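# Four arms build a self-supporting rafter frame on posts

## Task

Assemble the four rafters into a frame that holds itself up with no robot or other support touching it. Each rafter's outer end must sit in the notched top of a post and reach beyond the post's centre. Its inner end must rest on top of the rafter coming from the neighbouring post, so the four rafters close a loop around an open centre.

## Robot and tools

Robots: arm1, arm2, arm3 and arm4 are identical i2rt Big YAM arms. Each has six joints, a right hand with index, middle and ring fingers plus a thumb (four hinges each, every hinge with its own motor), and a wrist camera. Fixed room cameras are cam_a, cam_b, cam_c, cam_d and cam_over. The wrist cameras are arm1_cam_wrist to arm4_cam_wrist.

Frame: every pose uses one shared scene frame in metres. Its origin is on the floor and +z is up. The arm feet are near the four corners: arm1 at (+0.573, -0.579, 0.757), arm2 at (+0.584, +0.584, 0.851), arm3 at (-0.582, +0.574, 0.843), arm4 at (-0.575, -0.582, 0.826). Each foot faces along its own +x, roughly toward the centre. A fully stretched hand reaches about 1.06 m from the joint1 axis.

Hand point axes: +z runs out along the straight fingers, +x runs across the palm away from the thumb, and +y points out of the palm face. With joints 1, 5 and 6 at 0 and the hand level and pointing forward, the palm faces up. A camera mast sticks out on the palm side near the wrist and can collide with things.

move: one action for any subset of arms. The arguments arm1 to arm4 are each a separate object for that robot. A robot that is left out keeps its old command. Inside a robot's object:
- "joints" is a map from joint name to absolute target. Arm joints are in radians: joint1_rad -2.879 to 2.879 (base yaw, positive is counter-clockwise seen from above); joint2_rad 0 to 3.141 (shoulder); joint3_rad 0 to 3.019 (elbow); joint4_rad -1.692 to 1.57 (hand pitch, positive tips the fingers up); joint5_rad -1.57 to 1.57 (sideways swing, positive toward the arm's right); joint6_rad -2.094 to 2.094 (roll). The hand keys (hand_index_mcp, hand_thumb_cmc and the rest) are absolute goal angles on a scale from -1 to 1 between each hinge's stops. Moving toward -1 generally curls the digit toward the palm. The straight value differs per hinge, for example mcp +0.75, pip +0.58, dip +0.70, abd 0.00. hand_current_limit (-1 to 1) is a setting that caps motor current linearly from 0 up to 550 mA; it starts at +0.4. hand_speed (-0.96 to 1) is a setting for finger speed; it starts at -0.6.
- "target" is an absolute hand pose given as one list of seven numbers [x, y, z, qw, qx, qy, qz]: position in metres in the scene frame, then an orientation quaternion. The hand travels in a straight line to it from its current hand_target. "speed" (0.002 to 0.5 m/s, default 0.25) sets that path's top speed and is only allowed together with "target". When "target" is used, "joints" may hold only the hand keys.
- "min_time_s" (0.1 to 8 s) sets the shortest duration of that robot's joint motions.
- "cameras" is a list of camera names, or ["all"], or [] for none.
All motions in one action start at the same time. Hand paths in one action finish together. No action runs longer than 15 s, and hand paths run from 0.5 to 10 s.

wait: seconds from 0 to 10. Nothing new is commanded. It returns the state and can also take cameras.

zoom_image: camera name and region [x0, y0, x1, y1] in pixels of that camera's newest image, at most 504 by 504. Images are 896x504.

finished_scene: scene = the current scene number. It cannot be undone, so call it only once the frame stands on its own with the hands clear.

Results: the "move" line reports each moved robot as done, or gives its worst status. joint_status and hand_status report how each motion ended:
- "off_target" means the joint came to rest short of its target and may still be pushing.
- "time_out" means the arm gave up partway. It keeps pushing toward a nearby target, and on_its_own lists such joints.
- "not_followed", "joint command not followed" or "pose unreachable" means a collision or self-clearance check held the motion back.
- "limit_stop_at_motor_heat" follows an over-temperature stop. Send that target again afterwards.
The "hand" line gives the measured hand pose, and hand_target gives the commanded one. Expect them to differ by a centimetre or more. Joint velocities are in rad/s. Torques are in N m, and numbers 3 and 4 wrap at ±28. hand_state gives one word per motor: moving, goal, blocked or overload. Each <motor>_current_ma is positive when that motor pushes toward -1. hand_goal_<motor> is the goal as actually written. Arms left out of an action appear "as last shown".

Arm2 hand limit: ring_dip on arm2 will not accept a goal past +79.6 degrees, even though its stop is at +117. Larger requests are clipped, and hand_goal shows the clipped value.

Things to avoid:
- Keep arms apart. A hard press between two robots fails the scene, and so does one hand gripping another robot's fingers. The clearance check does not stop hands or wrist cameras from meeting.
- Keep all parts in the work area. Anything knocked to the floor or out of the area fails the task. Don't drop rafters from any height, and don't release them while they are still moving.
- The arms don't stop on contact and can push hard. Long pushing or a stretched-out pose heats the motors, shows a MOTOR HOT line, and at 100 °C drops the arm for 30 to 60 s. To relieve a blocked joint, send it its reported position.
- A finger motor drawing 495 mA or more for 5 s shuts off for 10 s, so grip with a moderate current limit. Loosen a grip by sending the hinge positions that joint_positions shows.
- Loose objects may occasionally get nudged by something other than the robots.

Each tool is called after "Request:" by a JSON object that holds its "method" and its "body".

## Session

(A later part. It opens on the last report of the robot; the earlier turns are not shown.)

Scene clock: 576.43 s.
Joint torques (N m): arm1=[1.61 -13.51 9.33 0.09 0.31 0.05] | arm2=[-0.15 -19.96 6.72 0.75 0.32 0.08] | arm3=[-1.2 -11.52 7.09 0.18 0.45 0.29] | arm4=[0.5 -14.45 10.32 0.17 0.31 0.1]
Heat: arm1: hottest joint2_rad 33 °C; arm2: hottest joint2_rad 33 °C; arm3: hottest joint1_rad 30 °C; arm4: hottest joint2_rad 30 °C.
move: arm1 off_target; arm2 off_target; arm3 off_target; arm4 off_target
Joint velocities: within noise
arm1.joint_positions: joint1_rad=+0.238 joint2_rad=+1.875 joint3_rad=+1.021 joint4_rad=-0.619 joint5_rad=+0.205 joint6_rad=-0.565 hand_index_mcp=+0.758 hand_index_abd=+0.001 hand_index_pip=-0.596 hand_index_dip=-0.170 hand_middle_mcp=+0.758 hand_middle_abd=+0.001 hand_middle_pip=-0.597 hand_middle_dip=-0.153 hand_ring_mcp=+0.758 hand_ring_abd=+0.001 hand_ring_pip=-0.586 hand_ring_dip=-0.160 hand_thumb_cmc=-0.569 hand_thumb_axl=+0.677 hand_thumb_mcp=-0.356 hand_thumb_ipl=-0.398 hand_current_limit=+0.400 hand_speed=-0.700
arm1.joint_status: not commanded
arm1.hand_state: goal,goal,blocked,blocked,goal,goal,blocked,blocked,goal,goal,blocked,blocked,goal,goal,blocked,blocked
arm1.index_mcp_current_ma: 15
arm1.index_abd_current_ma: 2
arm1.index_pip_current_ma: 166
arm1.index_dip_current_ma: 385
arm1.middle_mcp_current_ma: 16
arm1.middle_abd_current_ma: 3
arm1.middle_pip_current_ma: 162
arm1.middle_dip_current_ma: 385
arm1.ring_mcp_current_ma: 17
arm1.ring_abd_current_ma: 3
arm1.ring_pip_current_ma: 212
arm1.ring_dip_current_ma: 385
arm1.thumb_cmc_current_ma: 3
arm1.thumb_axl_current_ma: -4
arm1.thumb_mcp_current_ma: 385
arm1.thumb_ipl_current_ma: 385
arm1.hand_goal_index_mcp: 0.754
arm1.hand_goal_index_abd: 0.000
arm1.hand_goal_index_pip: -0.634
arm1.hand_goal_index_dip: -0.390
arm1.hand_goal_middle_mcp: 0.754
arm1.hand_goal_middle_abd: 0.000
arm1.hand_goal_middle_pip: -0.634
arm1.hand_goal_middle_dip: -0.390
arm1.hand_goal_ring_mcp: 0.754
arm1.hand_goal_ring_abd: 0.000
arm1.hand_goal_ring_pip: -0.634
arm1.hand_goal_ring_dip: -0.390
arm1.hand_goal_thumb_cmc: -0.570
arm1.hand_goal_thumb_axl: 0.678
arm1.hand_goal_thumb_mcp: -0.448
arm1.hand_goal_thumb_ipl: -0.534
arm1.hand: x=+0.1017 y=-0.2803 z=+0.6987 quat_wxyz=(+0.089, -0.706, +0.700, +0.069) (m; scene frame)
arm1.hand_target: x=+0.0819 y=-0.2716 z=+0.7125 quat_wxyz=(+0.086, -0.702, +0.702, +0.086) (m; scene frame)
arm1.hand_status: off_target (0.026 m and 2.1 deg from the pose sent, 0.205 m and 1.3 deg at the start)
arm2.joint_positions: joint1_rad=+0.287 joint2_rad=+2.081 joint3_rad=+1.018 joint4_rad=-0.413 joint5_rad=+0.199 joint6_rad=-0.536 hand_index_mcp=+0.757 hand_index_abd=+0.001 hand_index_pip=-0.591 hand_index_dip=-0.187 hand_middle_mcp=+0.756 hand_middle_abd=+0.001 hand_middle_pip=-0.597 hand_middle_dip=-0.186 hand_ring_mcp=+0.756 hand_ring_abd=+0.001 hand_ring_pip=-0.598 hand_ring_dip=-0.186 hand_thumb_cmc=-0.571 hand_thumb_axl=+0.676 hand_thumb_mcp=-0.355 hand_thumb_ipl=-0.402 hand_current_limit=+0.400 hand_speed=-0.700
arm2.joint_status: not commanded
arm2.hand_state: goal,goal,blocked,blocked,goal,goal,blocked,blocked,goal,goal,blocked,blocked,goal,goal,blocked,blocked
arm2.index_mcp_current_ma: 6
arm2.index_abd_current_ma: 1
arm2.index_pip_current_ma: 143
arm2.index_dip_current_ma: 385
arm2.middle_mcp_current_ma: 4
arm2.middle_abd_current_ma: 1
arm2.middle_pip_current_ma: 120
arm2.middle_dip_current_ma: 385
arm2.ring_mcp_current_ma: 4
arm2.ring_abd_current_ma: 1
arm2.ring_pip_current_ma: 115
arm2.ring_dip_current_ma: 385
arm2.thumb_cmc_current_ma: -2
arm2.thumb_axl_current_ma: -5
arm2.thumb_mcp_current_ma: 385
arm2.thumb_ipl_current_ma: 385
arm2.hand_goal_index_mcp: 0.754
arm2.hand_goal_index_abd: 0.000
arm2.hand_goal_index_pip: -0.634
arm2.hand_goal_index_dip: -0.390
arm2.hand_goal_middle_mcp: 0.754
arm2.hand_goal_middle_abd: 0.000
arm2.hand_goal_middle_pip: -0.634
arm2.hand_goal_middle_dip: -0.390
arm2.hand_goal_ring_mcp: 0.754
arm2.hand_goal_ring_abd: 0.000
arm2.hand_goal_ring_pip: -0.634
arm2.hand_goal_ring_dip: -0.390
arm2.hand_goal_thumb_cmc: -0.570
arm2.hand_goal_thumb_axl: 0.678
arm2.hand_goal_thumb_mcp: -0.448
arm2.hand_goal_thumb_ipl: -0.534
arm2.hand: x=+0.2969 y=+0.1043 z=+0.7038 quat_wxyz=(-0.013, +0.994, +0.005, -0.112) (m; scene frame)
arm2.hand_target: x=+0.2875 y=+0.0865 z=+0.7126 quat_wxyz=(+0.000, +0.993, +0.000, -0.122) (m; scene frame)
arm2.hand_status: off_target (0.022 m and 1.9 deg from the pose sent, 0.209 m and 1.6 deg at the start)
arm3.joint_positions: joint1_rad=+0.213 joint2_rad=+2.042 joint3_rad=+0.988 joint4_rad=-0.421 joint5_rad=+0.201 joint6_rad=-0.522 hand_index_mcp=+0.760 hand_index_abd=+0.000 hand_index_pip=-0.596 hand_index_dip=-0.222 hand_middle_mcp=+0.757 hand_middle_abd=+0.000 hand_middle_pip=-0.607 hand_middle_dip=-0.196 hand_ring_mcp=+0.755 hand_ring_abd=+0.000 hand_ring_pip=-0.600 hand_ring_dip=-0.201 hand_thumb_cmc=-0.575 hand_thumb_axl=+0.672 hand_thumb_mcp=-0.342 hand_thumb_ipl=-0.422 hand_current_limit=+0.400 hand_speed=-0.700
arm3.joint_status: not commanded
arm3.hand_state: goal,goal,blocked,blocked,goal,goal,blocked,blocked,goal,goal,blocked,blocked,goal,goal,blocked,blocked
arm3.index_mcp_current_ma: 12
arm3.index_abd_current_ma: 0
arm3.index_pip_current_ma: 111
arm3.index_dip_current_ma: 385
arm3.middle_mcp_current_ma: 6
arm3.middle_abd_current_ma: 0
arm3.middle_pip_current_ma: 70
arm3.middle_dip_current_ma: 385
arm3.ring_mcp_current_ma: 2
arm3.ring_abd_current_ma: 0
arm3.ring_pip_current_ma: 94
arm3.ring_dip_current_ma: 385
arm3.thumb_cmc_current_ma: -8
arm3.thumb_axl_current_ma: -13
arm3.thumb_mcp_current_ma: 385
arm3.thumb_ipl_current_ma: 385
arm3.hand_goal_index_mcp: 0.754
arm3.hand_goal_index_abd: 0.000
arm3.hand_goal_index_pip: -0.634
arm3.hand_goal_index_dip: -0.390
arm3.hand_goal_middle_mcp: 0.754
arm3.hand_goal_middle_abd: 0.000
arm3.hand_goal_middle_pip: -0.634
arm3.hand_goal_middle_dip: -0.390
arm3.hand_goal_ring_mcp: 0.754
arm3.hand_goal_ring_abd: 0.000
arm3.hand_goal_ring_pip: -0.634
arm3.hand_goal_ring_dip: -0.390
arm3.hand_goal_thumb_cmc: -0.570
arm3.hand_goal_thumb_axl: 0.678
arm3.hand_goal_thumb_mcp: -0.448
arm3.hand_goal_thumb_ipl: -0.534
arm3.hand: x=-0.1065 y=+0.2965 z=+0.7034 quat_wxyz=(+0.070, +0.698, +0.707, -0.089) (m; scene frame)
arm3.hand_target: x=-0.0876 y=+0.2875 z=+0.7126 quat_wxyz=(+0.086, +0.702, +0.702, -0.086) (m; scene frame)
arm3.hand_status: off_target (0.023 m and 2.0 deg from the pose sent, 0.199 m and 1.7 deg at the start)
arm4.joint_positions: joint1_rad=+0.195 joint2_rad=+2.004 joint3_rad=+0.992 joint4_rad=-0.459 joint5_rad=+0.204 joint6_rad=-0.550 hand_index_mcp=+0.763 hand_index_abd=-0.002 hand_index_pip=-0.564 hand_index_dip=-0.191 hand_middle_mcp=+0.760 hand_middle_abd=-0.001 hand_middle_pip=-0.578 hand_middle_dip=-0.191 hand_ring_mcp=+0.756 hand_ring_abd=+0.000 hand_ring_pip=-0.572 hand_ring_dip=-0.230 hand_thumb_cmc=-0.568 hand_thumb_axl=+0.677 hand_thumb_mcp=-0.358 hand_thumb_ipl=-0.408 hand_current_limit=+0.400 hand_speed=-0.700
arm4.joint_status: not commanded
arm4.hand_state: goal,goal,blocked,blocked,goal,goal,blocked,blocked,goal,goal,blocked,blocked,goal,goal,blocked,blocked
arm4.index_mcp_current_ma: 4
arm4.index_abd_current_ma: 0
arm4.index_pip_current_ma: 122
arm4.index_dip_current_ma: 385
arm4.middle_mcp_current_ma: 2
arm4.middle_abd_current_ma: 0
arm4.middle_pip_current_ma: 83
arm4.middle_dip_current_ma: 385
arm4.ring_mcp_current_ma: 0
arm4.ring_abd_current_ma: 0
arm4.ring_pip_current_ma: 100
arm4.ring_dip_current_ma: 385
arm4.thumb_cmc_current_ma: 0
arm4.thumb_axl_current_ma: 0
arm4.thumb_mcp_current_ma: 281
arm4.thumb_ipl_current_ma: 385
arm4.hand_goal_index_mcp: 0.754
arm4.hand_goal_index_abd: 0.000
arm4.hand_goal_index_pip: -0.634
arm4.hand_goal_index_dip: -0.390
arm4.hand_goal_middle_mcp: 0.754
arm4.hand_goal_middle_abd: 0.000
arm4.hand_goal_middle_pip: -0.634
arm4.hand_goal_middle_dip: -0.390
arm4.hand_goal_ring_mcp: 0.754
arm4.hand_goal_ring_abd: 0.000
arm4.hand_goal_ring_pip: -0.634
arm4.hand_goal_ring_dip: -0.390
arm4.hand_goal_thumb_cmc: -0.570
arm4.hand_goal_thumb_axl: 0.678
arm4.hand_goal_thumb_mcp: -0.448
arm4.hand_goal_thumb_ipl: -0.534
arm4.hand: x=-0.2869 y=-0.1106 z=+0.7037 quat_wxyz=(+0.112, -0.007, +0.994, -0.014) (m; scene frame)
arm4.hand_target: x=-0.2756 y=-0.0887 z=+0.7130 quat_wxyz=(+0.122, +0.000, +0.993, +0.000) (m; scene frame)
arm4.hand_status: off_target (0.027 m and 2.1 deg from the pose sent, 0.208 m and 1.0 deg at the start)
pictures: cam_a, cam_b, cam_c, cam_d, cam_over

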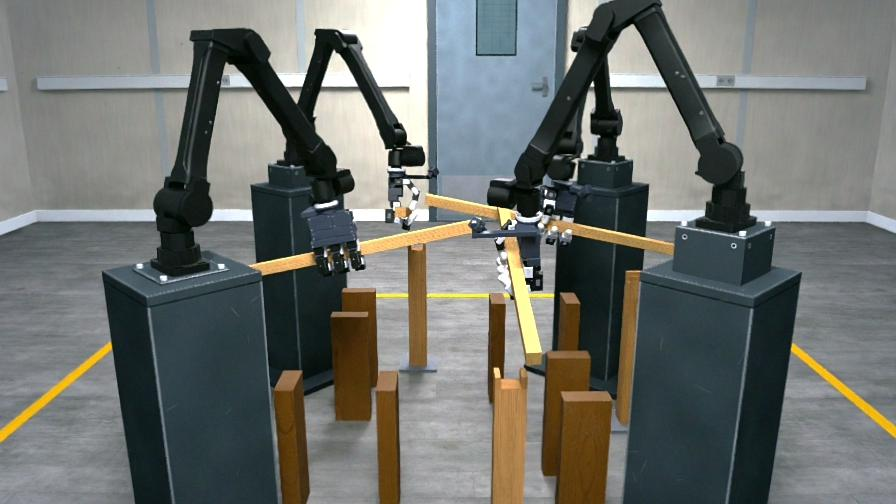

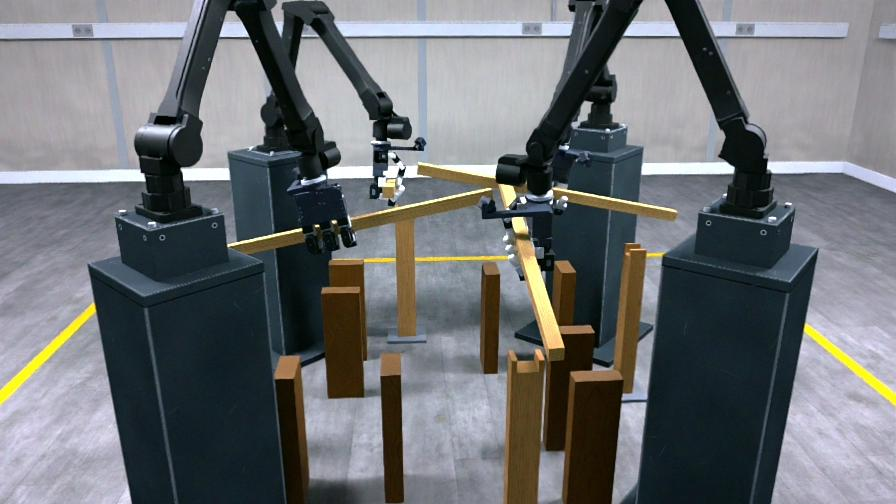

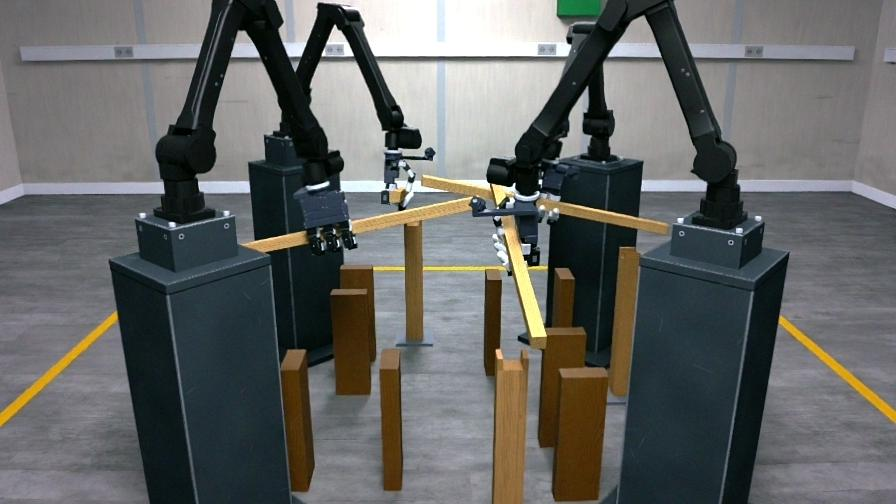

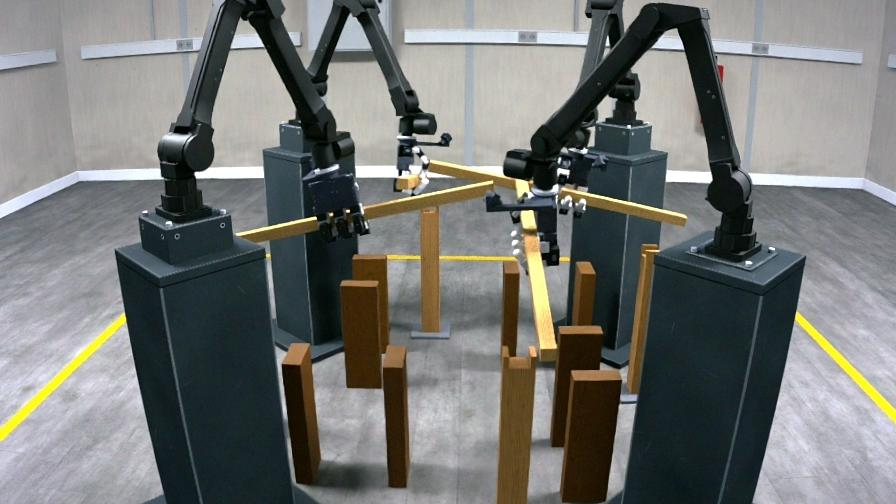

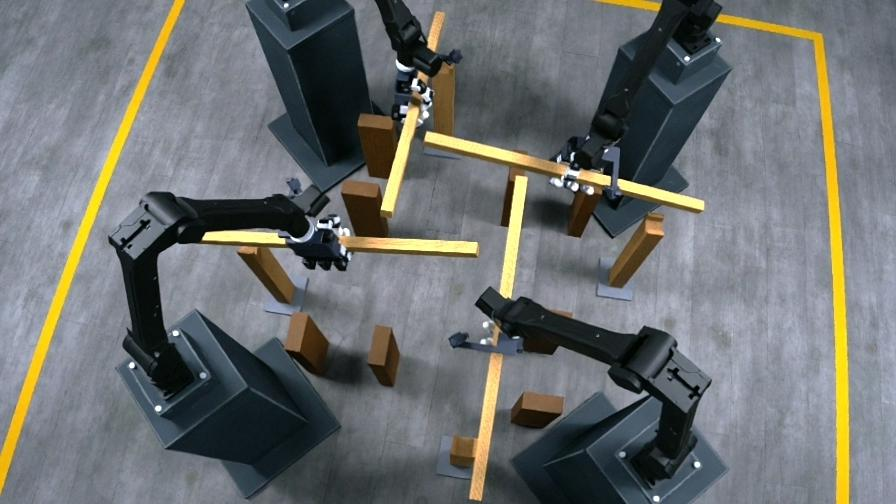

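Request:
{"method": "move", "body": {"arm1": {"target":[0.064,-0.194,0.725,-0.0862,0.7018,-0.7018,-0.0862],"speed":0.08}, "arm2": {"target":[0.232,0.070,0.714,0,0.9925,0,-0.1219],"speed":0.08}, "arm3": {"target":[-0.070,0.201,0.714,0.0862,0.7018,0.7018,-0.0862],"speed":0.08}, "arm4": {"target":[-0.202,-0.068,0.714,0.1219,0,0.9925,0],"speed":0.08}, "cameras": ["cam_a","cam_b","cam_c","cam_d","cam_over"]}}

Scene clock: 606.20 s.
Joint torques (N m): arm1=[0.03 -15.44 10.37 0.27 -0.15 -0.1] | arm2=[-0.91 -21.6 7.51 0.79 0.12 -0.03] | arm3=[-1.73 -13.27 8.28 0.23 0.29 0.09] | arm4=[-0.26 -16.38 11.6 0.24 0.09 -0.07]
Heat: arm1: hottest joint3_rad 38 °C; arm2: hottest joint2_rad 36 °C; arm3: hottest joint3_rad 32 °C; arm4: hottest joint3_rad 34 °C.
move: arm1 off_target; arm2 off_target; arm3 off_target; arm4 off_target
Joint velocities: within noise
arm1.joint_positions: joint1_rad=+0.146 joint2_rad=+1.959 joint3_rad=+1.205 joint4_rad=-0.703 joint5_rad=+0.198 joint6_rad=-0.652 hand_index_mcp=+0.758 hand_index_abd=+0.001 hand_index_pip=-0.596 hand_index_dip=-0.170 hand_middle_mcp=+0.758 hand_middle_abd=+0.001 hand_middle_pip=-0.597 hand_middle_dip=-0.153 hand_ring_mcp=+0.758 hand_ring_abd=+0.001 hand_ring_pip=-0.586 hand_ring_dip=-0.160 hand_thumb_cmc=-0.569 hand_thumb_axl=+0.677 hand_thumb_mcp=-0.356 hand_thumb_ipl=-0.398 hand_current_limit=+0.400 hand_speed=-0.700
arm1.joint_status: not commanded
arm1.hand_state: goal,goal,blocked,blocked,goal,goal,blocked,blocked,goal,goal,blocked,blocked,goal,goal,blocked,blocked
arm1.index_mcp_current_ma: 15
arm1.index_abd_current_ma: 2
arm1.index_pip_current_ma: 166
arm1.index_dip_current_ma: 385
arm1.middle_mcp_current_ma: 16
arm1.middle_abd_current_ma: 3
arm1.middle_pip_current_ma: 162
arm1.middle_dip_current_ma: 385
arm1.ring_mcp_current_ma: 17
arm1.ring_abd_current_ma: 3
arm1.ring_pip_current_ma: 212
arm1.ring_dip_current_ma: 385
arm1.thumb_cmc_current_ma: 3
arm1.thumb_axl_current_ma: -4
arm1.thumb_mcp_current_ma: 385
arm1.thumb_ipl_current_ma: 385
arm1.hand_goal_index_mcp: 0.754
arm1.hand_goal_index_abd: 0.000
arm1.hand_goal_index_pip: -0.634
arm1.hand_goal_index_dip: -0.390
arm1.hand_goal_middle_mcp: 0.754
arm1.hand_goal_middle_abd: 0.000
arm1.hand_goal_middle_pip: -0.634
arm1.hand_goal_middle_dip: -0.390
arm1.hand_goal_ring_mcp: 0.754
arm1.hand_goal_ring_abd: 0.000
arm1.hand_goal_ring_pip: -0.634
arm1.hand_goal_ring_dip: -0.390
arm1.hand_goal_thumb_cmc: -0.570
arm1.hand_goal_thumb_axl: 0.678
arm1.hand_goal_thumb_mcp: -0.448
arm1.hand_goal_thumb_ipl: -0.534
arm1.hand: x=+0.0804 y=-0.2105 z=+0.7091 quat_wxyz=(+0.090, -0.703, +0.702, +0.069) (m; scene frame)
arm1.hand_target: x=+0.0649 y=-0.1946 z=+0.7257 quat_wxyz=(+0.086, -0.702, +0.702, +0.087) (m; scene frame)
arm1.hand_status: off_target (0.028 m and 2.1 deg from the pose sent, 0.098 m and 2.1 deg at the start)
arm2.joint_positions: joint1_rad=+0.219 joint2_rad=+2.137 joint3_rad=+1.148 joint4_rad=-0.475 joint5_rad=+0.194 joint6_rad=-0.599 hand_index_mcp=+0.757 hand_index_abd=+0.001 hand_index_pip=-0.591 hand_index_dip=-0.187 hand_middle_mcp=+0.756 hand_middle_abd=+0.001 hand_middle_pip=-0.597 hand_middle_dip=-0.186 hand_ring_mcp=+0.756 hand_ring_abd=+0.001 hand_ring_pip=-0.598 hand_ring_dip=-0.186 hand_thumb_cmc=-0.571 hand_thumb_axl=+0.676 hand_thumb_mcp=-0.355 hand_thumb_ipl=-0.402 hand_current_limit=+0.400 hand_speed=-0.700
arm2.joint_status: not commanded
arm2.hand_state: goal,goal,blocked,blocked,goal,goal,blocked,blocked,goal,goal,blocked,blocked,goal,goal,blocked,blocked
arm2.index_mcp_current_ma: 6
arm2.index_abd_current_ma: 1
arm2.index_pip_current_ma: 143
arm2.index_dip_current_ma: 385
arm2.middle_mcp_current_ma: 4
arm2.middle_abd_current_ma: 1
arm2.middle_pip_current_ma: 120
arm2.middle_dip_current_ma: 385
arm2.ring_mcp_current_ma: 4
arm2.ring_abd_current_ma: 1
arm2.ring_pip_current_ma: 115
arm2.ring_dip_current_ma: 385
arm2.thumb_cmc_current_ma: -2
arm2.thumb_axl_current_ma: -5
arm2.thumb_mcp_current_ma: 385
arm2.thumb_ipl_current_ma: 385
arm2.hand_goal_index_mcp: 0.754
arm2.hand_goal_index_abd: 0.000
arm2.hand_goal_index_pip: -0.634
arm2.hand_goal_index_dip: -0.390
arm2.hand_goal_middle_mcp: 0.754
arm2.hand_goal_middle_abd: 0.000
arm2.hand_goal_middle_pip: -0.634
arm2.hand_goal_middle_dip: -0.390
arm2.hand_goal_ring_mcp: 0.754
arm2.hand_goal_ring_abd: 0.000
arm2.hand_goal_ring_pip: -0.634
arm2.hand_goal_ring_dip: -0.390
arm2.hand_goal_thumb_cmc: -0.570
arm2.hand_goal_thumb_axl: 0.678
arm2.hand_goal_thumb_mcp: -0.448
arm2.hand_goal_thumb_ipl: -0.534
arm2.hand: x=+0.2474 y=+0.0870 z=+0.7039 quat_wxyz=(-0.014, +0.994, +0.002, -0.112) (m; scene frame)
arm2.hand_target: x=+0.2324 y=+0.0707 z=+0.7148 quat_wxyz=(+0.000, +0.993, +0.000, -0.122) (m; scene frame)
arm2.hand_status: off_target (0.025 m and 2.0 deg from the pose sent, 0.074 m and 1.9 deg at the start)
arm3.joint_positions: joint1_rad=+0.094 joint2_rad=+2.128 joint3_rad=+1.172 joint4_rad=-0.501 joint5_rad=+0.187 joint6_rad=-0.631 hand_index_mcp=+0.760 hand_index_abd=+0.000 hand_index_pip=-0.596 hand_index_dip=-0.222 hand_middle_mcp=+0.757 hand_middle_abd=+0.000 hand_middle_pip=-0.607 hand_middle_dip=-0.196 hand_ring_mcp=+0.755 hand_ring_abd=+0.000 hand_ring_pip=-0.600 hand_ring_dip=-0.201 hand_thumb_cmc=-0.575 hand_thumb_axl=+0.672 hand_thumb_mcp=-0.342 hand_thumb_ipl=-0.422 hand_current_limit=+0.400 hand_speed=-0.700
arm3.joint_status: not commanded
arm3.hand_state: goal,goal,blocked,blocked,goal,goal,blocked,blocked,goal,goal,blocked,blocked,goal,goal,blocked,blocked
arm3.index_mcp_current_ma: 12
arm3.index_abd_current_ma: 0
arm3.index_pip_current_ma: 111
arm3.index_dip_current_ma: 385
arm3.middle_mcp_current_ma: 6
arm3.middle_abd_current_ma: 0
arm3.middle_pip_current_ma: 70
arm3.middle_dip_current_ma: 385
arm3.ring_mcp_current_ma: 2
arm3.ring_abd_current_ma: 0
arm3.ring_pip_current_ma: 94
arm3.ring_dip_current_ma: 385
arm3.thumb_cmc_current_ma: -8
arm3.thumb_axl_current_ma: -13
arm3.thumb_mcp_current_ma: 385
arm3.thumb_ipl_current_ma: 385
arm3.hand_goal_index_mcp: 0.754
arm3.hand_goal_index_abd: 0.000
arm3.hand_goal_index_pip: -0.634
arm3.hand_goal_index_dip: -0.390
arm3.hand_goal_middle_mcp: 0.754
arm3.hand_goal_middle_abd: 0.000
arm3.hand_goal_middle_pip: -0.634
arm3.hand_goal_middle_dip: -0.390
arm3.hand_goal_ring_mcp: 0.754
arm3.hand_goal_ring_abd: 0.000
arm3.hand_goal_ring_pip: -0.634
arm3.hand_goal_ring_dip: -0.390
arm3.hand_goal_thumb_cmc: -0.570
arm3.hand_goal_thumb_axl: 0.678
arm3.hand_goal_thumb_mcp: -0.448
arm3.hand_goal_thumb_ipl: -0.534
arm3.hand: x=-0.0883 y=+0.2169 z=+0.7026 quat_wxyz=(+0.068, +0.703, +0.703, -0.088) (m; scene frame)
arm3.hand_target: x=-0.0707 y=+0.2015 z=+0.7149 quat_wxyz=(+0.087, +0.702, +0.702, -0.086) (m; scene frame)
arm3.hand_status: off_target (0.027 m and 2.1 deg from the pose sent, 0.103 m and 2.0 deg at the start)
arm4.joint_positions: joint1_rad=+0.106 joint2_rad=+2.087 joint3_rad=+1.164 joint4_rad=-0.535 joint5_rad=+0.195 joint6_rad=-0.627 hand_index_mcp=+0.763 hand_index_abd=-0.002 hand_index_pip=-0.564 hand_index_dip=-0.191 hand_middle_mcp=+0.760 hand_middle_abd=-0.001 hand_middle_pip=-0.578 hand_middle_dip=-0.191 hand_ring_mcp=+0.756 hand_ring_abd=+0.000 hand_ring_pip=-0.572 hand_ring_dip=-0.230 hand_thumb_cmc=-0.568 hand_thumb_axl=+0.677 hand_thumb_mcp=-0.358 hand_thumb_ipl=-0.408 hand_current_limit=+0.400 hand_speed=-0.700
arm4.joint_status: not commanded
arm4.hand_state: goal,goal,blocked,blocked,goal,goal,blocked,blocked,goal,goal,blocked,blocked,goal,goal,blocked,blocked
arm4.index_mcp_current_ma: 4
arm4.index_abd_current_ma: 0
arm4.index_pip_current_ma: 122
arm4.index_dip_current_ma: 385
arm4.middle_mcp_current_ma: 2
arm4.middle_abd_current_ma: 0
arm4.middle_pip_current_ma: 83
arm4.middle_dip_current_ma: 385
arm4.ring_mcp_current_ma: 0
arm4.ring_abd_current_ma: 0
arm4.ring_pip_current_ma: 100
arm4.ring_dip_current_ma: 385
arm4.thumb_cmc_current_ma: 0
arm4.thumb_axl_current_ma: 0
arm4.thumb_mcp_current_ma: 281
arm4.thumb_ipl_current_ma: 385
arm4.hand_goal_index_mcp: 0.754
arm4.hand_goal_index_abd: 0.000
arm4.hand_goal_index_pip: -0.634
arm4.hand_goal_index_dip: -0.390
arm4.hand_goal_middle_mcp: 0.754
arm4.hand_goal_middle_abd: 0.000
arm4.hand_goal_middle_pip: -0.634
arm4.hand_goal_middle_dip: -0.390
arm4.hand_goal_ring_mcp: 0.754
arm4.hand_goal_ring_abd: 0.000
arm4.hand_goal_ring_pip: -0.634
arm4.hand_goal_ring_dip: -0.390
arm4.hand_goal_thumb_cmc: -0.570
arm4.hand_goal_thumb_axl: 0.678
arm4.hand_goal_thumb_mcp: -0.448
arm4.hand_goal_thumb_ipl: -0.534
arm4.hand: x=-0.2208 y=-0.0886 z=+0.7035 quat_wxyz=(+0.112, -0.001, +0.994, -0.015) (m; scene frame)
arm4.hand_target: x=-0.2028 y=-0.0692 z=+0.7150 quat_wxyz=(+0.122, +0.000, +0.993, +0.000) (m; scene frame)
arm4.hand_status: off_target (0.030 m and 2.1 deg from the pose sent, 0.096 m and 2.1 deg at the start)
pictures: cam_a, cam_b, cam_c, cam_d, cam_over

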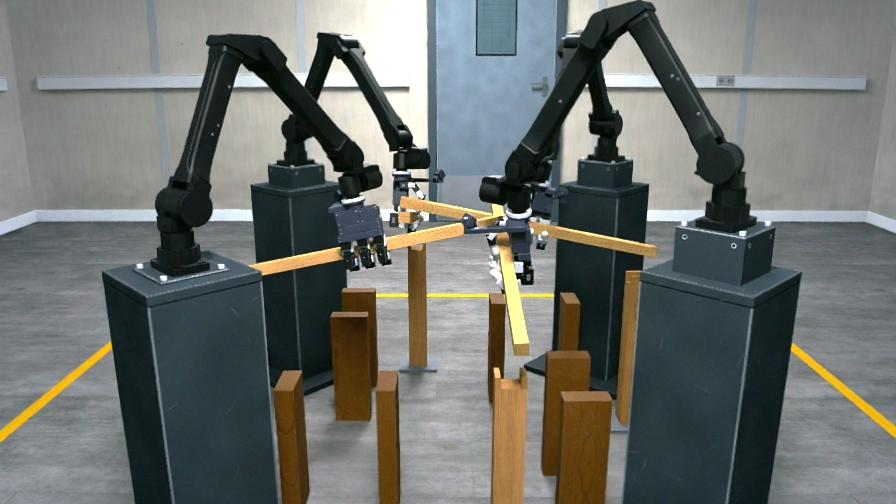

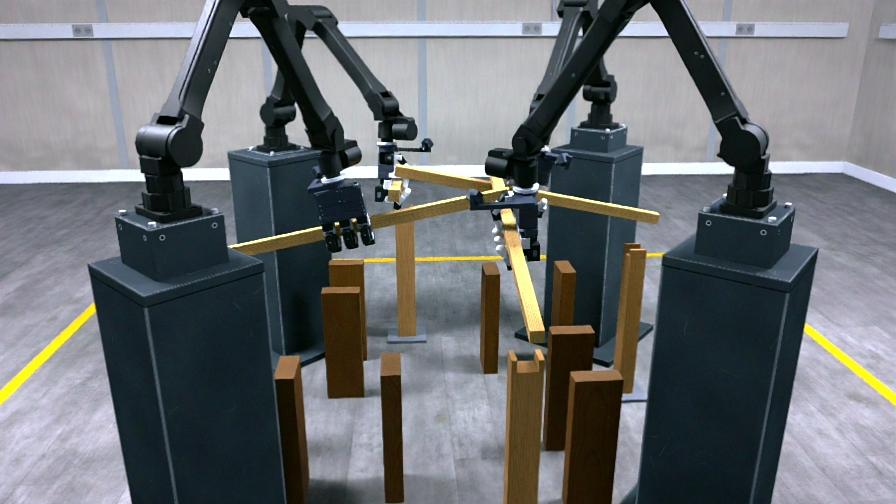

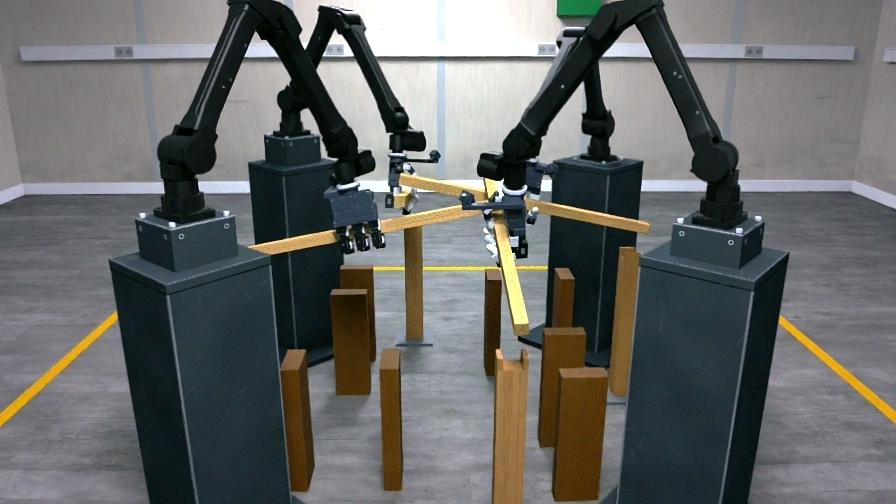

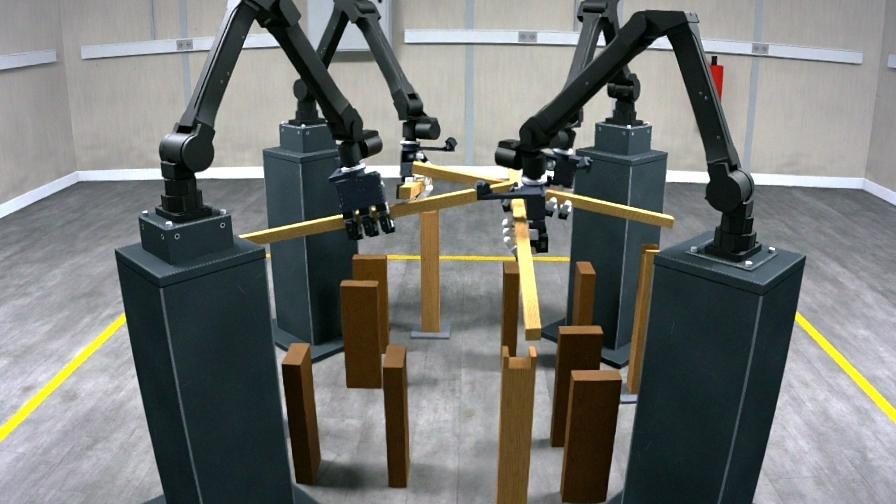

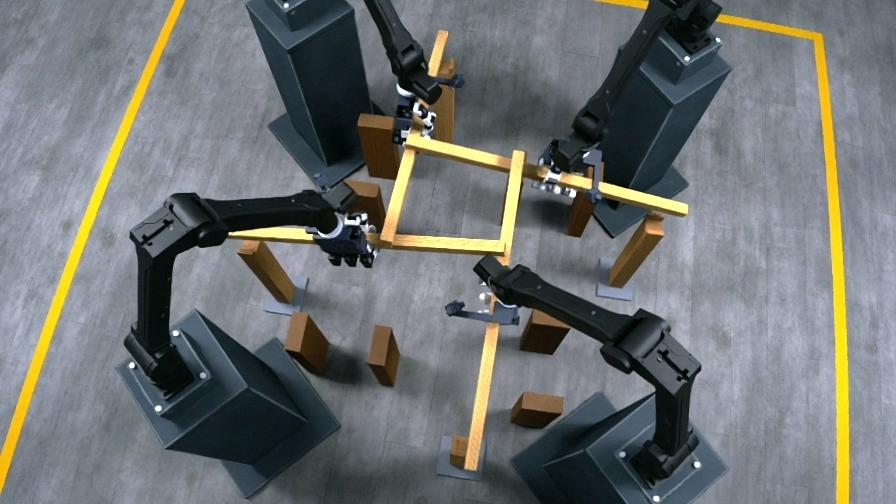

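Request:
{"method": "zoom_image", "body": {"camera": "cam_a", "region": [440, 200, 600, 430]}}

Request:
{"method": "zoom_image", "body": {"camera": "cam_b", "region": [450, 180, 610, 410]}}

Request:
{"method": "zoom_image", "body": {"camera": "cam_c", "region": [440, 180, 600, 410]}}

Request:
{"method": "zoom_image", "body": {"camera": "cam_d", "region": [440, 180, 600, 410]}}

Scaled by 2.191.

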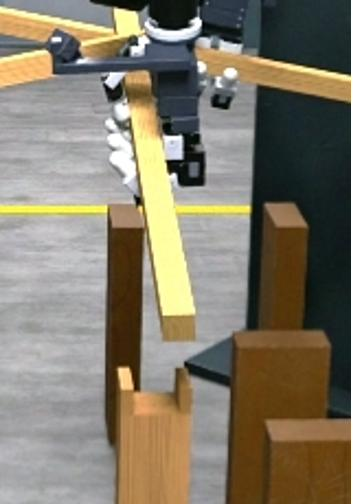

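Scaled by 2.191.

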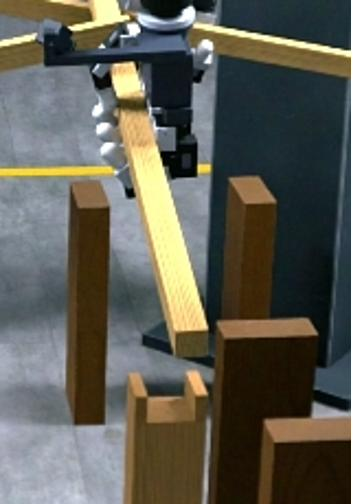

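Scaled by 2.191.

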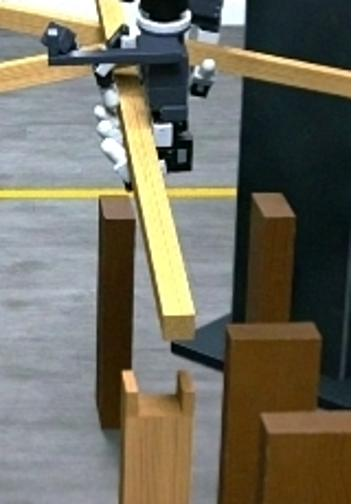

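Scaled by 2.191.

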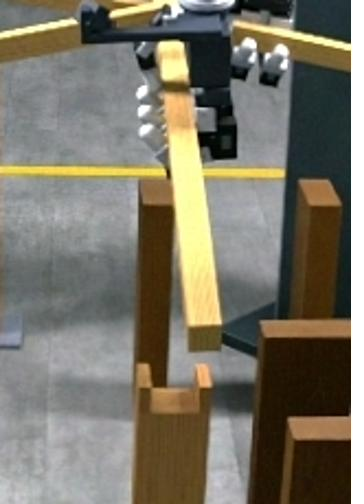

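Request:
{"method": "move", "body": {"arm1": {"target":[0.064,-0.190,0.711,-0.0845,0.6824,-0.7194,-0.1020],"speed":0.05}, "arm2": {"target":[0.228,0.070,0.703,0.0116,0.9913,-0.0206,-0.1318],"speed":0.05}, "arm3": {"target":[-0.070,0.196,0.703,0.1015,0.7151,0.6868,-0.0850],"speed":0.05}, "arm4": {"target":[-0.197,-0.068,0.703,0.1318,0.0201,0.9913,0.0116],"speed":0.05}, "cameras": ["cam_a","cam_b","cam_c","cam_d","cam_over"]}}

Request:
{"method": "zoom_image", "body": {"camera": "cam_a", "region": [440, 200, 600, 430]}}

Request:
{"method": "zoom_image", "body": {"camera": "cam_b", "region": [450, 180, 610, 410]}}

Request:
{"method": "zoom_image", "body": {"camera": "cam_c", "region": [440, 180, 600, 410]}}

Request:
{"method": "zoom_image", "body": {"camera": "cam_d", "region": [440, 180, 600, 410]}}

Scene clock: 659.43 s.
Joint torques (N m): arm1=[0.15 -16.21 8.55 1.28 0.13 0.03] | arm2=[-0.73 -21.77 6.53 1.7 0.32 0.14] | arm3=[-2.08 -13.39 7.31 0.91 0.41 0.31] | arm4=[-0.32 -16.62 10.4 1.22 0.27 0.15]
Heat: arm1: hottest joint3_rad 42 °C; arm2: hottest joint2_rad 38 °C; arm3: hottest joint3_rad 33 °C; arm4: hottest joint3_rad 39 °C.
move: arm1 off_target; arm2 off_target; arm3 off_target; arm4 off_target
Joint velocities: within noise
arm1.joint_positions: joint1_rad=+0.146 joint2_rad=+1.982 joint3_rad=+1.205 joint4_rad=-0.654 joint5_rad=+0.198 joint6_rad=-0.622 hand_index_mcp=+0.758 hand_index_abd=+0.001 hand_index_pip=-0.596 hand_index_dip=-0.170 hand_middle_mcp=+0.758 hand_middle_abd=+0.001 hand_middle_pip=-0.597 hand_middle_dip=-0.153 hand_ring_mcp=+0.758 hand_ring_abd=+0.001 hand_ring_pip=-0.586 hand_ring_dip=-0.160 hand_thumb_cmc=-0.569 hand_thumb_axl=+0.677 hand_thumb_mcp=-0.356 hand_thumb_ipl=-0.398 hand_current_limit=+0.400 hand_speed=-0.700
arm1.joint_status: not commanded
arm1.hand_state: goal,goal,blocked,blocked,goal,goal,blocked,blocked,goal,goal,blocked,blocked,goal,goal,blocked,blocked
arm1.index_mcp_current_ma: 15
arm1.index_abd_current_ma: 2
arm1.index_pip_current_ma: 166
arm1.index_dip_current_ma: 385
arm1.middle_mcp_current_ma: 16
arm1.middle_abd_current_ma: 3
arm1.middle_pip_current_ma: 162
arm1.middle_dip_current_ma: 385
arm1.ring_mcp_current_ma: 17
arm1.ring_abd_current_ma: 3
arm1.ring_pip_current_ma: 212
arm1.ring_dip_current_ma: 385
arm1.thumb_cmc_current_ma: 3
arm1.thumb_axl_current_ma: -4
arm1.thumb_mcp_current_ma: 385
arm1.thumb_ipl_current_ma: 385
arm1.hand_goal_index_mcp: 0.754
arm1.hand_goal_index_abd: 0.000
arm1.hand_goal_index_pip: -0.634
arm1.hand_goal_index_dip: -0.390
arm1.hand_goal_middle_mcp: 0.754
arm1.hand_goal_middle_abd: 0.000
arm1.hand_goal_middle_pip: -0.634
arm1.hand_goal_middle_dip: -0.390
arm1.hand_goal_ring_mcp: 0.754
arm1.hand_goal_ring_abd: 0.000
arm1.hand_goal_ring_pip: -0.634
arm1.hand_goal_ring_dip: -0.390
arm1.hand_goal_thumb_cmc: -0.570
arm1.hand_goal_thumb_axl: 0.678
arm1.hand_goal_thumb_mcp: -0.448
arm1.hand_goal_thumb_ipl: -0.534
arm1.hand: x=+0.0752 y=-0.2036 z=+0.7010 quat_wxyz=(+0.087, -0.691, +0.713, +0.082) (m; scene frame)
arm1.hand_target: x=+0.0646 y=-0.1904 z=+0.7113 quat_wxyz=(+0.084, -0.682, +0.719, +0.102) (m; scene frame)
arm1.hand_status: off_target (0.020 m and 2.6 deg from the pose sent, 0.026 m and 5.0 deg at the start)
arm2.joint_positions: joint1_rad=+0.219 joint2_rad=+2.163 joint3_rad=+1.148 joint4_rad=-0.432 joint5_rad=+0.196 joint6_rad=-0.573 hand_index_mcp=+0.757 hand_index_abd=+0.001 hand_index_pip=-0.591 hand_index_dip=-0.187 hand_middle_mcp=+0.756 hand_middle_abd=+0.001 hand_middle_pip=-0.597 hand_middle_dip=-0.186 hand_ring_mcp=+0.756 hand_ring_abd=+0.001 hand_ring_pip=-0.598 hand_ring_dip=-0.186 hand_thumb_cmc=-0.571 hand_thumb_axl=+0.676 hand_thumb_mcp=-0.355 hand_thumb_ipl=-0.402 hand_current_limit=+0.400 hand_speed=-0.700
arm2.joint_status: not commanded
arm2.hand_state: goal,goal,blocked,blocked,goal,goal,blocked,blocked,goal,goal,blocked,blocked,goal,goal,blocked,blocked
arm2.index_mcp_current_ma: 6
arm2.index_abd_current_ma: 1
arm2.index_pip_current_ma: 143
arm2.index_dip_current_ma: 385
arm2.middle_mcp_current_ma: 4
arm2.middle_abd_current_ma: 1
arm2.middle_pip_current_ma: 120
arm2.middle_dip_current_ma: 385
arm2.ring_mcp_current_ma: 4
arm2.ring_abd_current_ma: 1
arm2.ring_pip_current_ma: 115
arm2.ring_dip_current_ma: 385
arm2.thumb_cmc_current_ma: -2
arm2.thumb_axl_current_ma: -5
arm2.thumb_mcp_current_ma: 385
arm2.thumb_ipl_current_ma: 385
arm2.hand_goal_index_mcp: 0.754
arm2.hand_goal_index_abd: 0.000
arm2.hand_goal_index_pip: -0.634
arm2.hand_goal_index_dip: -0.390
arm2.hand_goal_middle_mcp: 0.754
arm2.hand_goal_middle_abd: 0.000
arm2.hand_goal_middle_pip: -0.634
arm2.hand_goal_middle_dip: -0.390
arm2.hand_goal_ring_mcp: 0.754
arm2.hand_goal_ring_abd: 0.000
arm2.hand_goal_ring_pip: -0.634
arm2.hand_goal_ring_dip: -0.390
arm2.hand_goal_thumb_cmc: -0.570
arm2.hand_goal_thumb_axl: 0.678
arm2.hand_goal_thumb_mcp: -0.448
arm2.hand_goal_thumb_ipl: -0.534
arm2.hand: x=+0.2433 y=+0.0853 z=+0.6940 quat_wxyz=(-0.006, +0.993, -0.011, -0.118) (m; scene frame)
arm2.hand_target: x=+0.2284 y=+0.0706 z=+0.7038 quat_wxyz=(+0.012, +0.991, -0.021, -0.132) (m; scene frame)
arm2.hand_status: off_target (0.023 m and 2.8 deg from the pose sent, 0.026 m and 4.6 deg at the start)
arm3.joint_positions: joint1_rad=+0.094 joint2_rad=+2.153 joint3_rad=+1.172 joint4_rad=-0.456 joint5_rad=+0.189 joint6_rad=-0.615 hand_index_mcp=+0.760 hand_index_abd=+0.000 hand_index_pip=-0.596 hand_index_dip=-0.222 hand_middle_mcp=+0.757 hand_middle_abd=+0.000 hand_middle_pip=-0.607 hand_middle_dip=-0.196 hand_ring_mcp=+0.755 hand_ring_abd=+0.000 hand_ring_pip=-0.600 hand_ring_dip=-0.201 hand_thumb_cmc=-0.575 hand_thumb_axl=+0.672 hand_thumb_mcp=-0.342 hand_thumb_ipl=-0.422 hand_current_limit=+0.400 hand_speed=-0.700
arm3.joint_status: not commanded
arm3.hand_state: goal,goal,blocked,blocked,goal,goal,blocked,blocked,goal,goal,blocked,blocked,goal,goal,blocked,blocked
arm3.index_mcp_current_ma: 12
arm3.index_abd_current_ma: 0
arm3.index_pip_current_ma: 111
arm3.index_dip_current_ma: 385
arm3.middle_mcp_current_ma: 6
arm3.middle_abd_current_ma: 0
arm3.middle_pip_current_ma: 70
arm3.middle_dip_current_ma: 385
arm3.ring_mcp_current_ma: 2
arm3.ring_abd_current_ma: 0
arm3.ring_pip_current_ma: 94
arm3.ring_dip_current_ma: 385
arm3.thumb_cmc_current_ma: -8
arm3.thumb_axl_current_ma: -13
arm3.thumb_mcp_current_ma: 385
arm3.thumb_ipl_current_ma: 385
arm3.hand_goal_index_mcp: 0.754
arm3.hand_goal_index_abd: 0.000
arm3.hand_goal_index_pip: -0.634
arm3.hand_goal_index_dip: -0.390
arm3.hand_goal_middle_mcp: 0.754
arm3.hand_goal_middle_abd: 0.000
arm3.hand_goal_middle_pip: -0.634
arm3.hand_goal_middle_dip: -0.390
arm3.hand_goal_ring_mcp: 0.754
arm3.hand_goal_ring_abd: 0.000
arm3.hand_goal_ring_pip: -0.634
arm3.hand_goal_ring_dip: -0.390
arm3.hand_goal_thumb_cmc: -0.570
arm3.hand_goal_thumb_axl: 0.678
arm3.hand_goal_thumb_mcp: -0.448
arm3.hand_goal_thumb_ipl: -0.534
arm3.hand: x=-0.0859 y=+0.2129 z=+0.6929 quat_wxyz=(+0.079, +0.708, +0.696, -0.087) (m; scene frame)
arm3.hand_target: x=-0.0706 y=+0.1965 z=+0.7039 quat_wxyz=(+0.102, +0.715, +0.687, -0.085) (m; scene frame)
arm3.hand_status: off_target (0.025 m and 2.9 deg from the pose sent, 0.028 m and 4.5 deg at the start)
arm4.joint_positions: joint1_rad=+0.106 joint2_rad=+2.111 joint3_rad=+1.164 joint4_rad=-0.494 joint5_rad=+0.196 joint6_rad=-0.615 hand_index_mcp=+0.763 hand_index_abd=-0.002 hand_index_pip=-0.564 hand_index_dip=-0.191 hand_middle_mcp=+0.760 hand_middle_abd=-0.001 hand_middle_pip=-0.578 hand_middle_dip=-0.191 hand_ring_mcp=+0.756 hand_ring_abd=+0.000 hand_ring_pip=-0.572 hand_ring_dip=-0.230 hand_thumb_cmc=-0.568 hand_thumb_axl=+0.677 hand_thumb_mcp=-0.358 hand_thumb_ipl=-0.408 hand_current_limit=+0.400 hand_speed=-0.700
arm4.joint_status: not commanded
arm4.hand_state: goal,goal,blocked,blocked,goal,goal,blocked,blocked,goal,goal,blocked,blocked,goal,goal,blocked,blocked
arm4.index_mcp_current_ma: 4
arm4.index_abd_current_ma: 0
arm4.index_pip_current_ma: 122
arm4.index_dip_current_ma: 385
arm4.middle_mcp_current_ma: 2
arm4.middle_abd_current_ma: 0
arm4.middle_pip_current_ma: 83
arm4.middle_dip_current_ma: 385
arm4.ring_mcp_current_ma: 0
arm4.ring_abd_current_ma: 0
arm4.ring_pip_current_ma: 100
arm4.ring_dip_current_ma: 385
arm4.thumb_cmc_current_ma: 0
arm4.thumb_axl_current_ma: 0
arm4.thumb_mcp_current_ma: 281
arm4.thumb_ipl_current_ma: 385
arm4.hand_goal_index_mcp: 0.754
arm4.hand_goal_index_abd: 0.000
arm4.hand_goal_index_pip: -0.634
arm4.hand_goal_index_dip: -0.390
arm4.hand_goal_middle_mcp: 0.754
arm4.hand_goal_middle_abd: 0.000
arm4.hand_goal_middle_pip: -0.634
arm4.hand_goal_middle_dip: -0.390
arm4.hand_goal_ring_mcp: 0.754
arm4.hand_goal_ring_abd: 0.000
arm4.hand_goal_ring_pip: -0.634
arm4.hand_goal_ring_dip: -0.390
arm4.hand_goal_thumb_cmc: -0.570
arm4.hand_goal_thumb_axl: 0.678
arm4.hand_goal_thumb_mcp: -0.448
arm4.hand_goal_thumb_ipl: -0.534
arm4.hand: x=-0.2175 y=-0.0863 z=+0.6938 quat_wxyz=(+0.116, +0.007, +0.993, -0.008) (m; scene frame)
arm4.hand_target: x=-0.1977 y=-0.0693 z=+0.7039 quat_wxyz=(+0.132, +0.020, +0.991, +0.012) (m; scene frame)
arm4.hand_status: off_target (0.029 m and 3.3 deg from the pose sent, 0.031 m and 4.5 deg at the start)
pictures: cam_a, cam_b, cam_c, cam_d, cam_over

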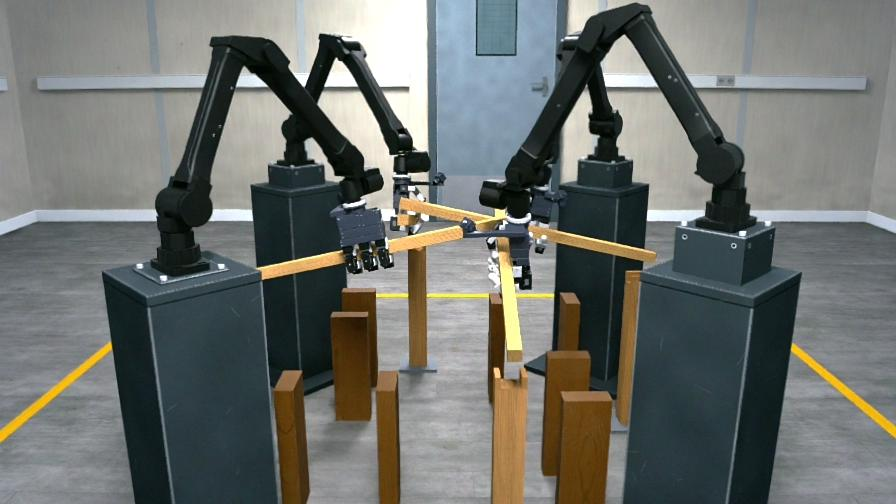

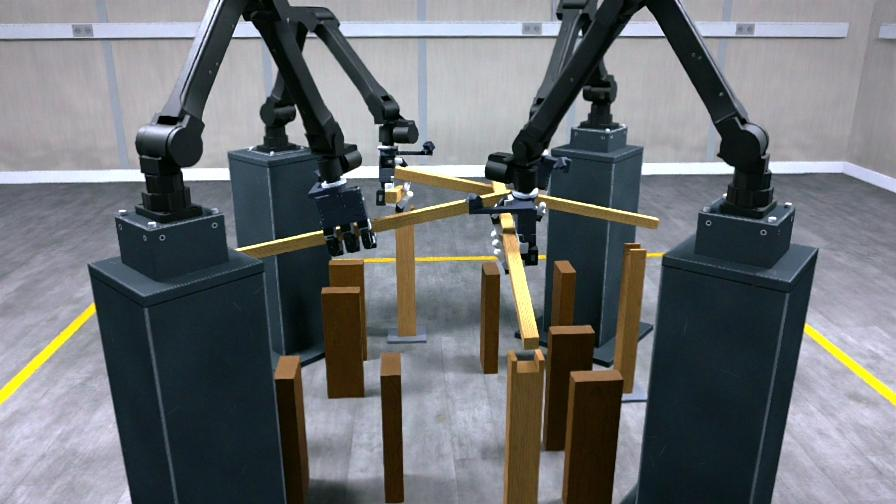

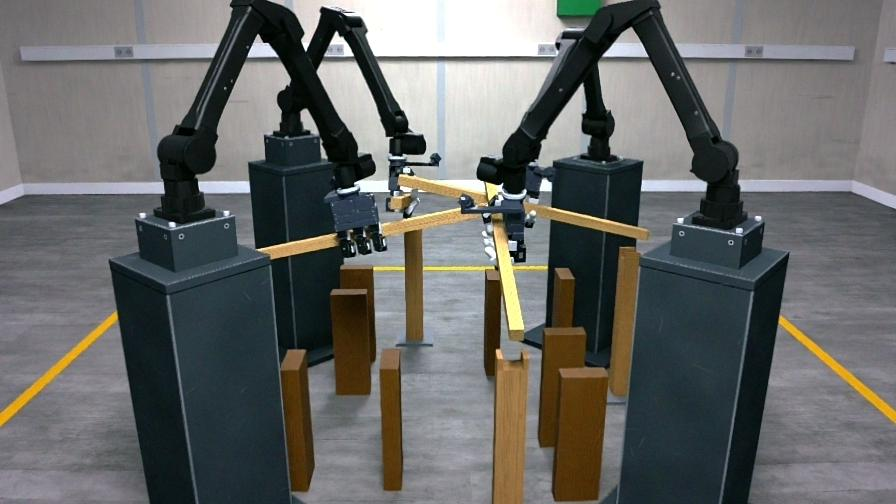

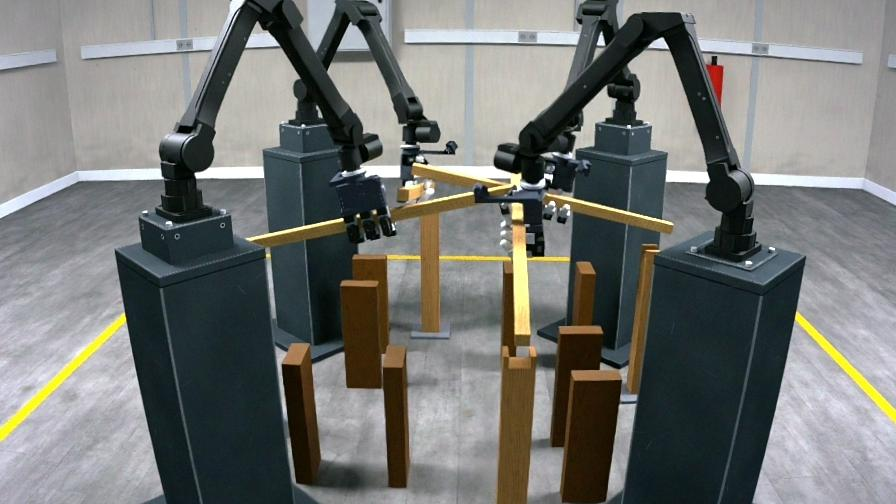

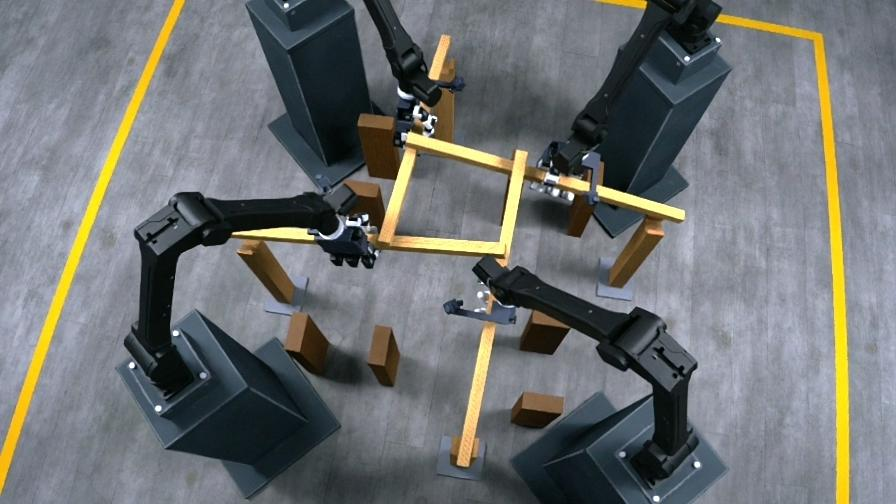

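Scaled by 2.191.

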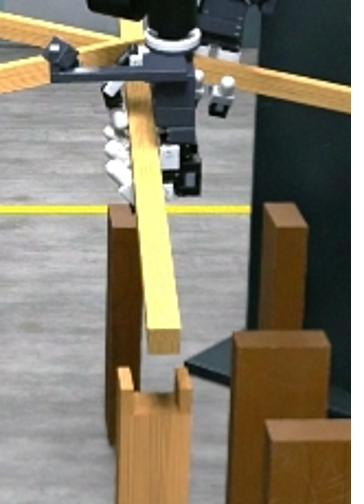

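Scaled by 2.191.

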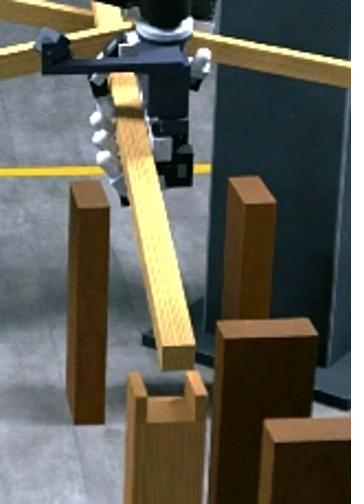

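Scaled by 2.191.

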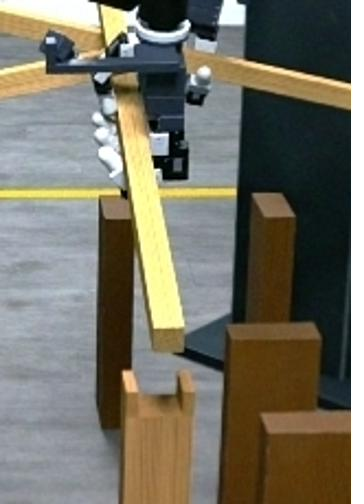

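Scaled by 2.191.

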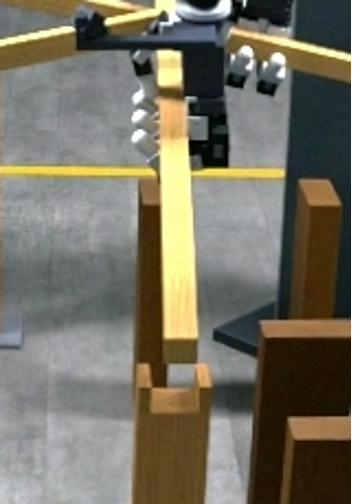

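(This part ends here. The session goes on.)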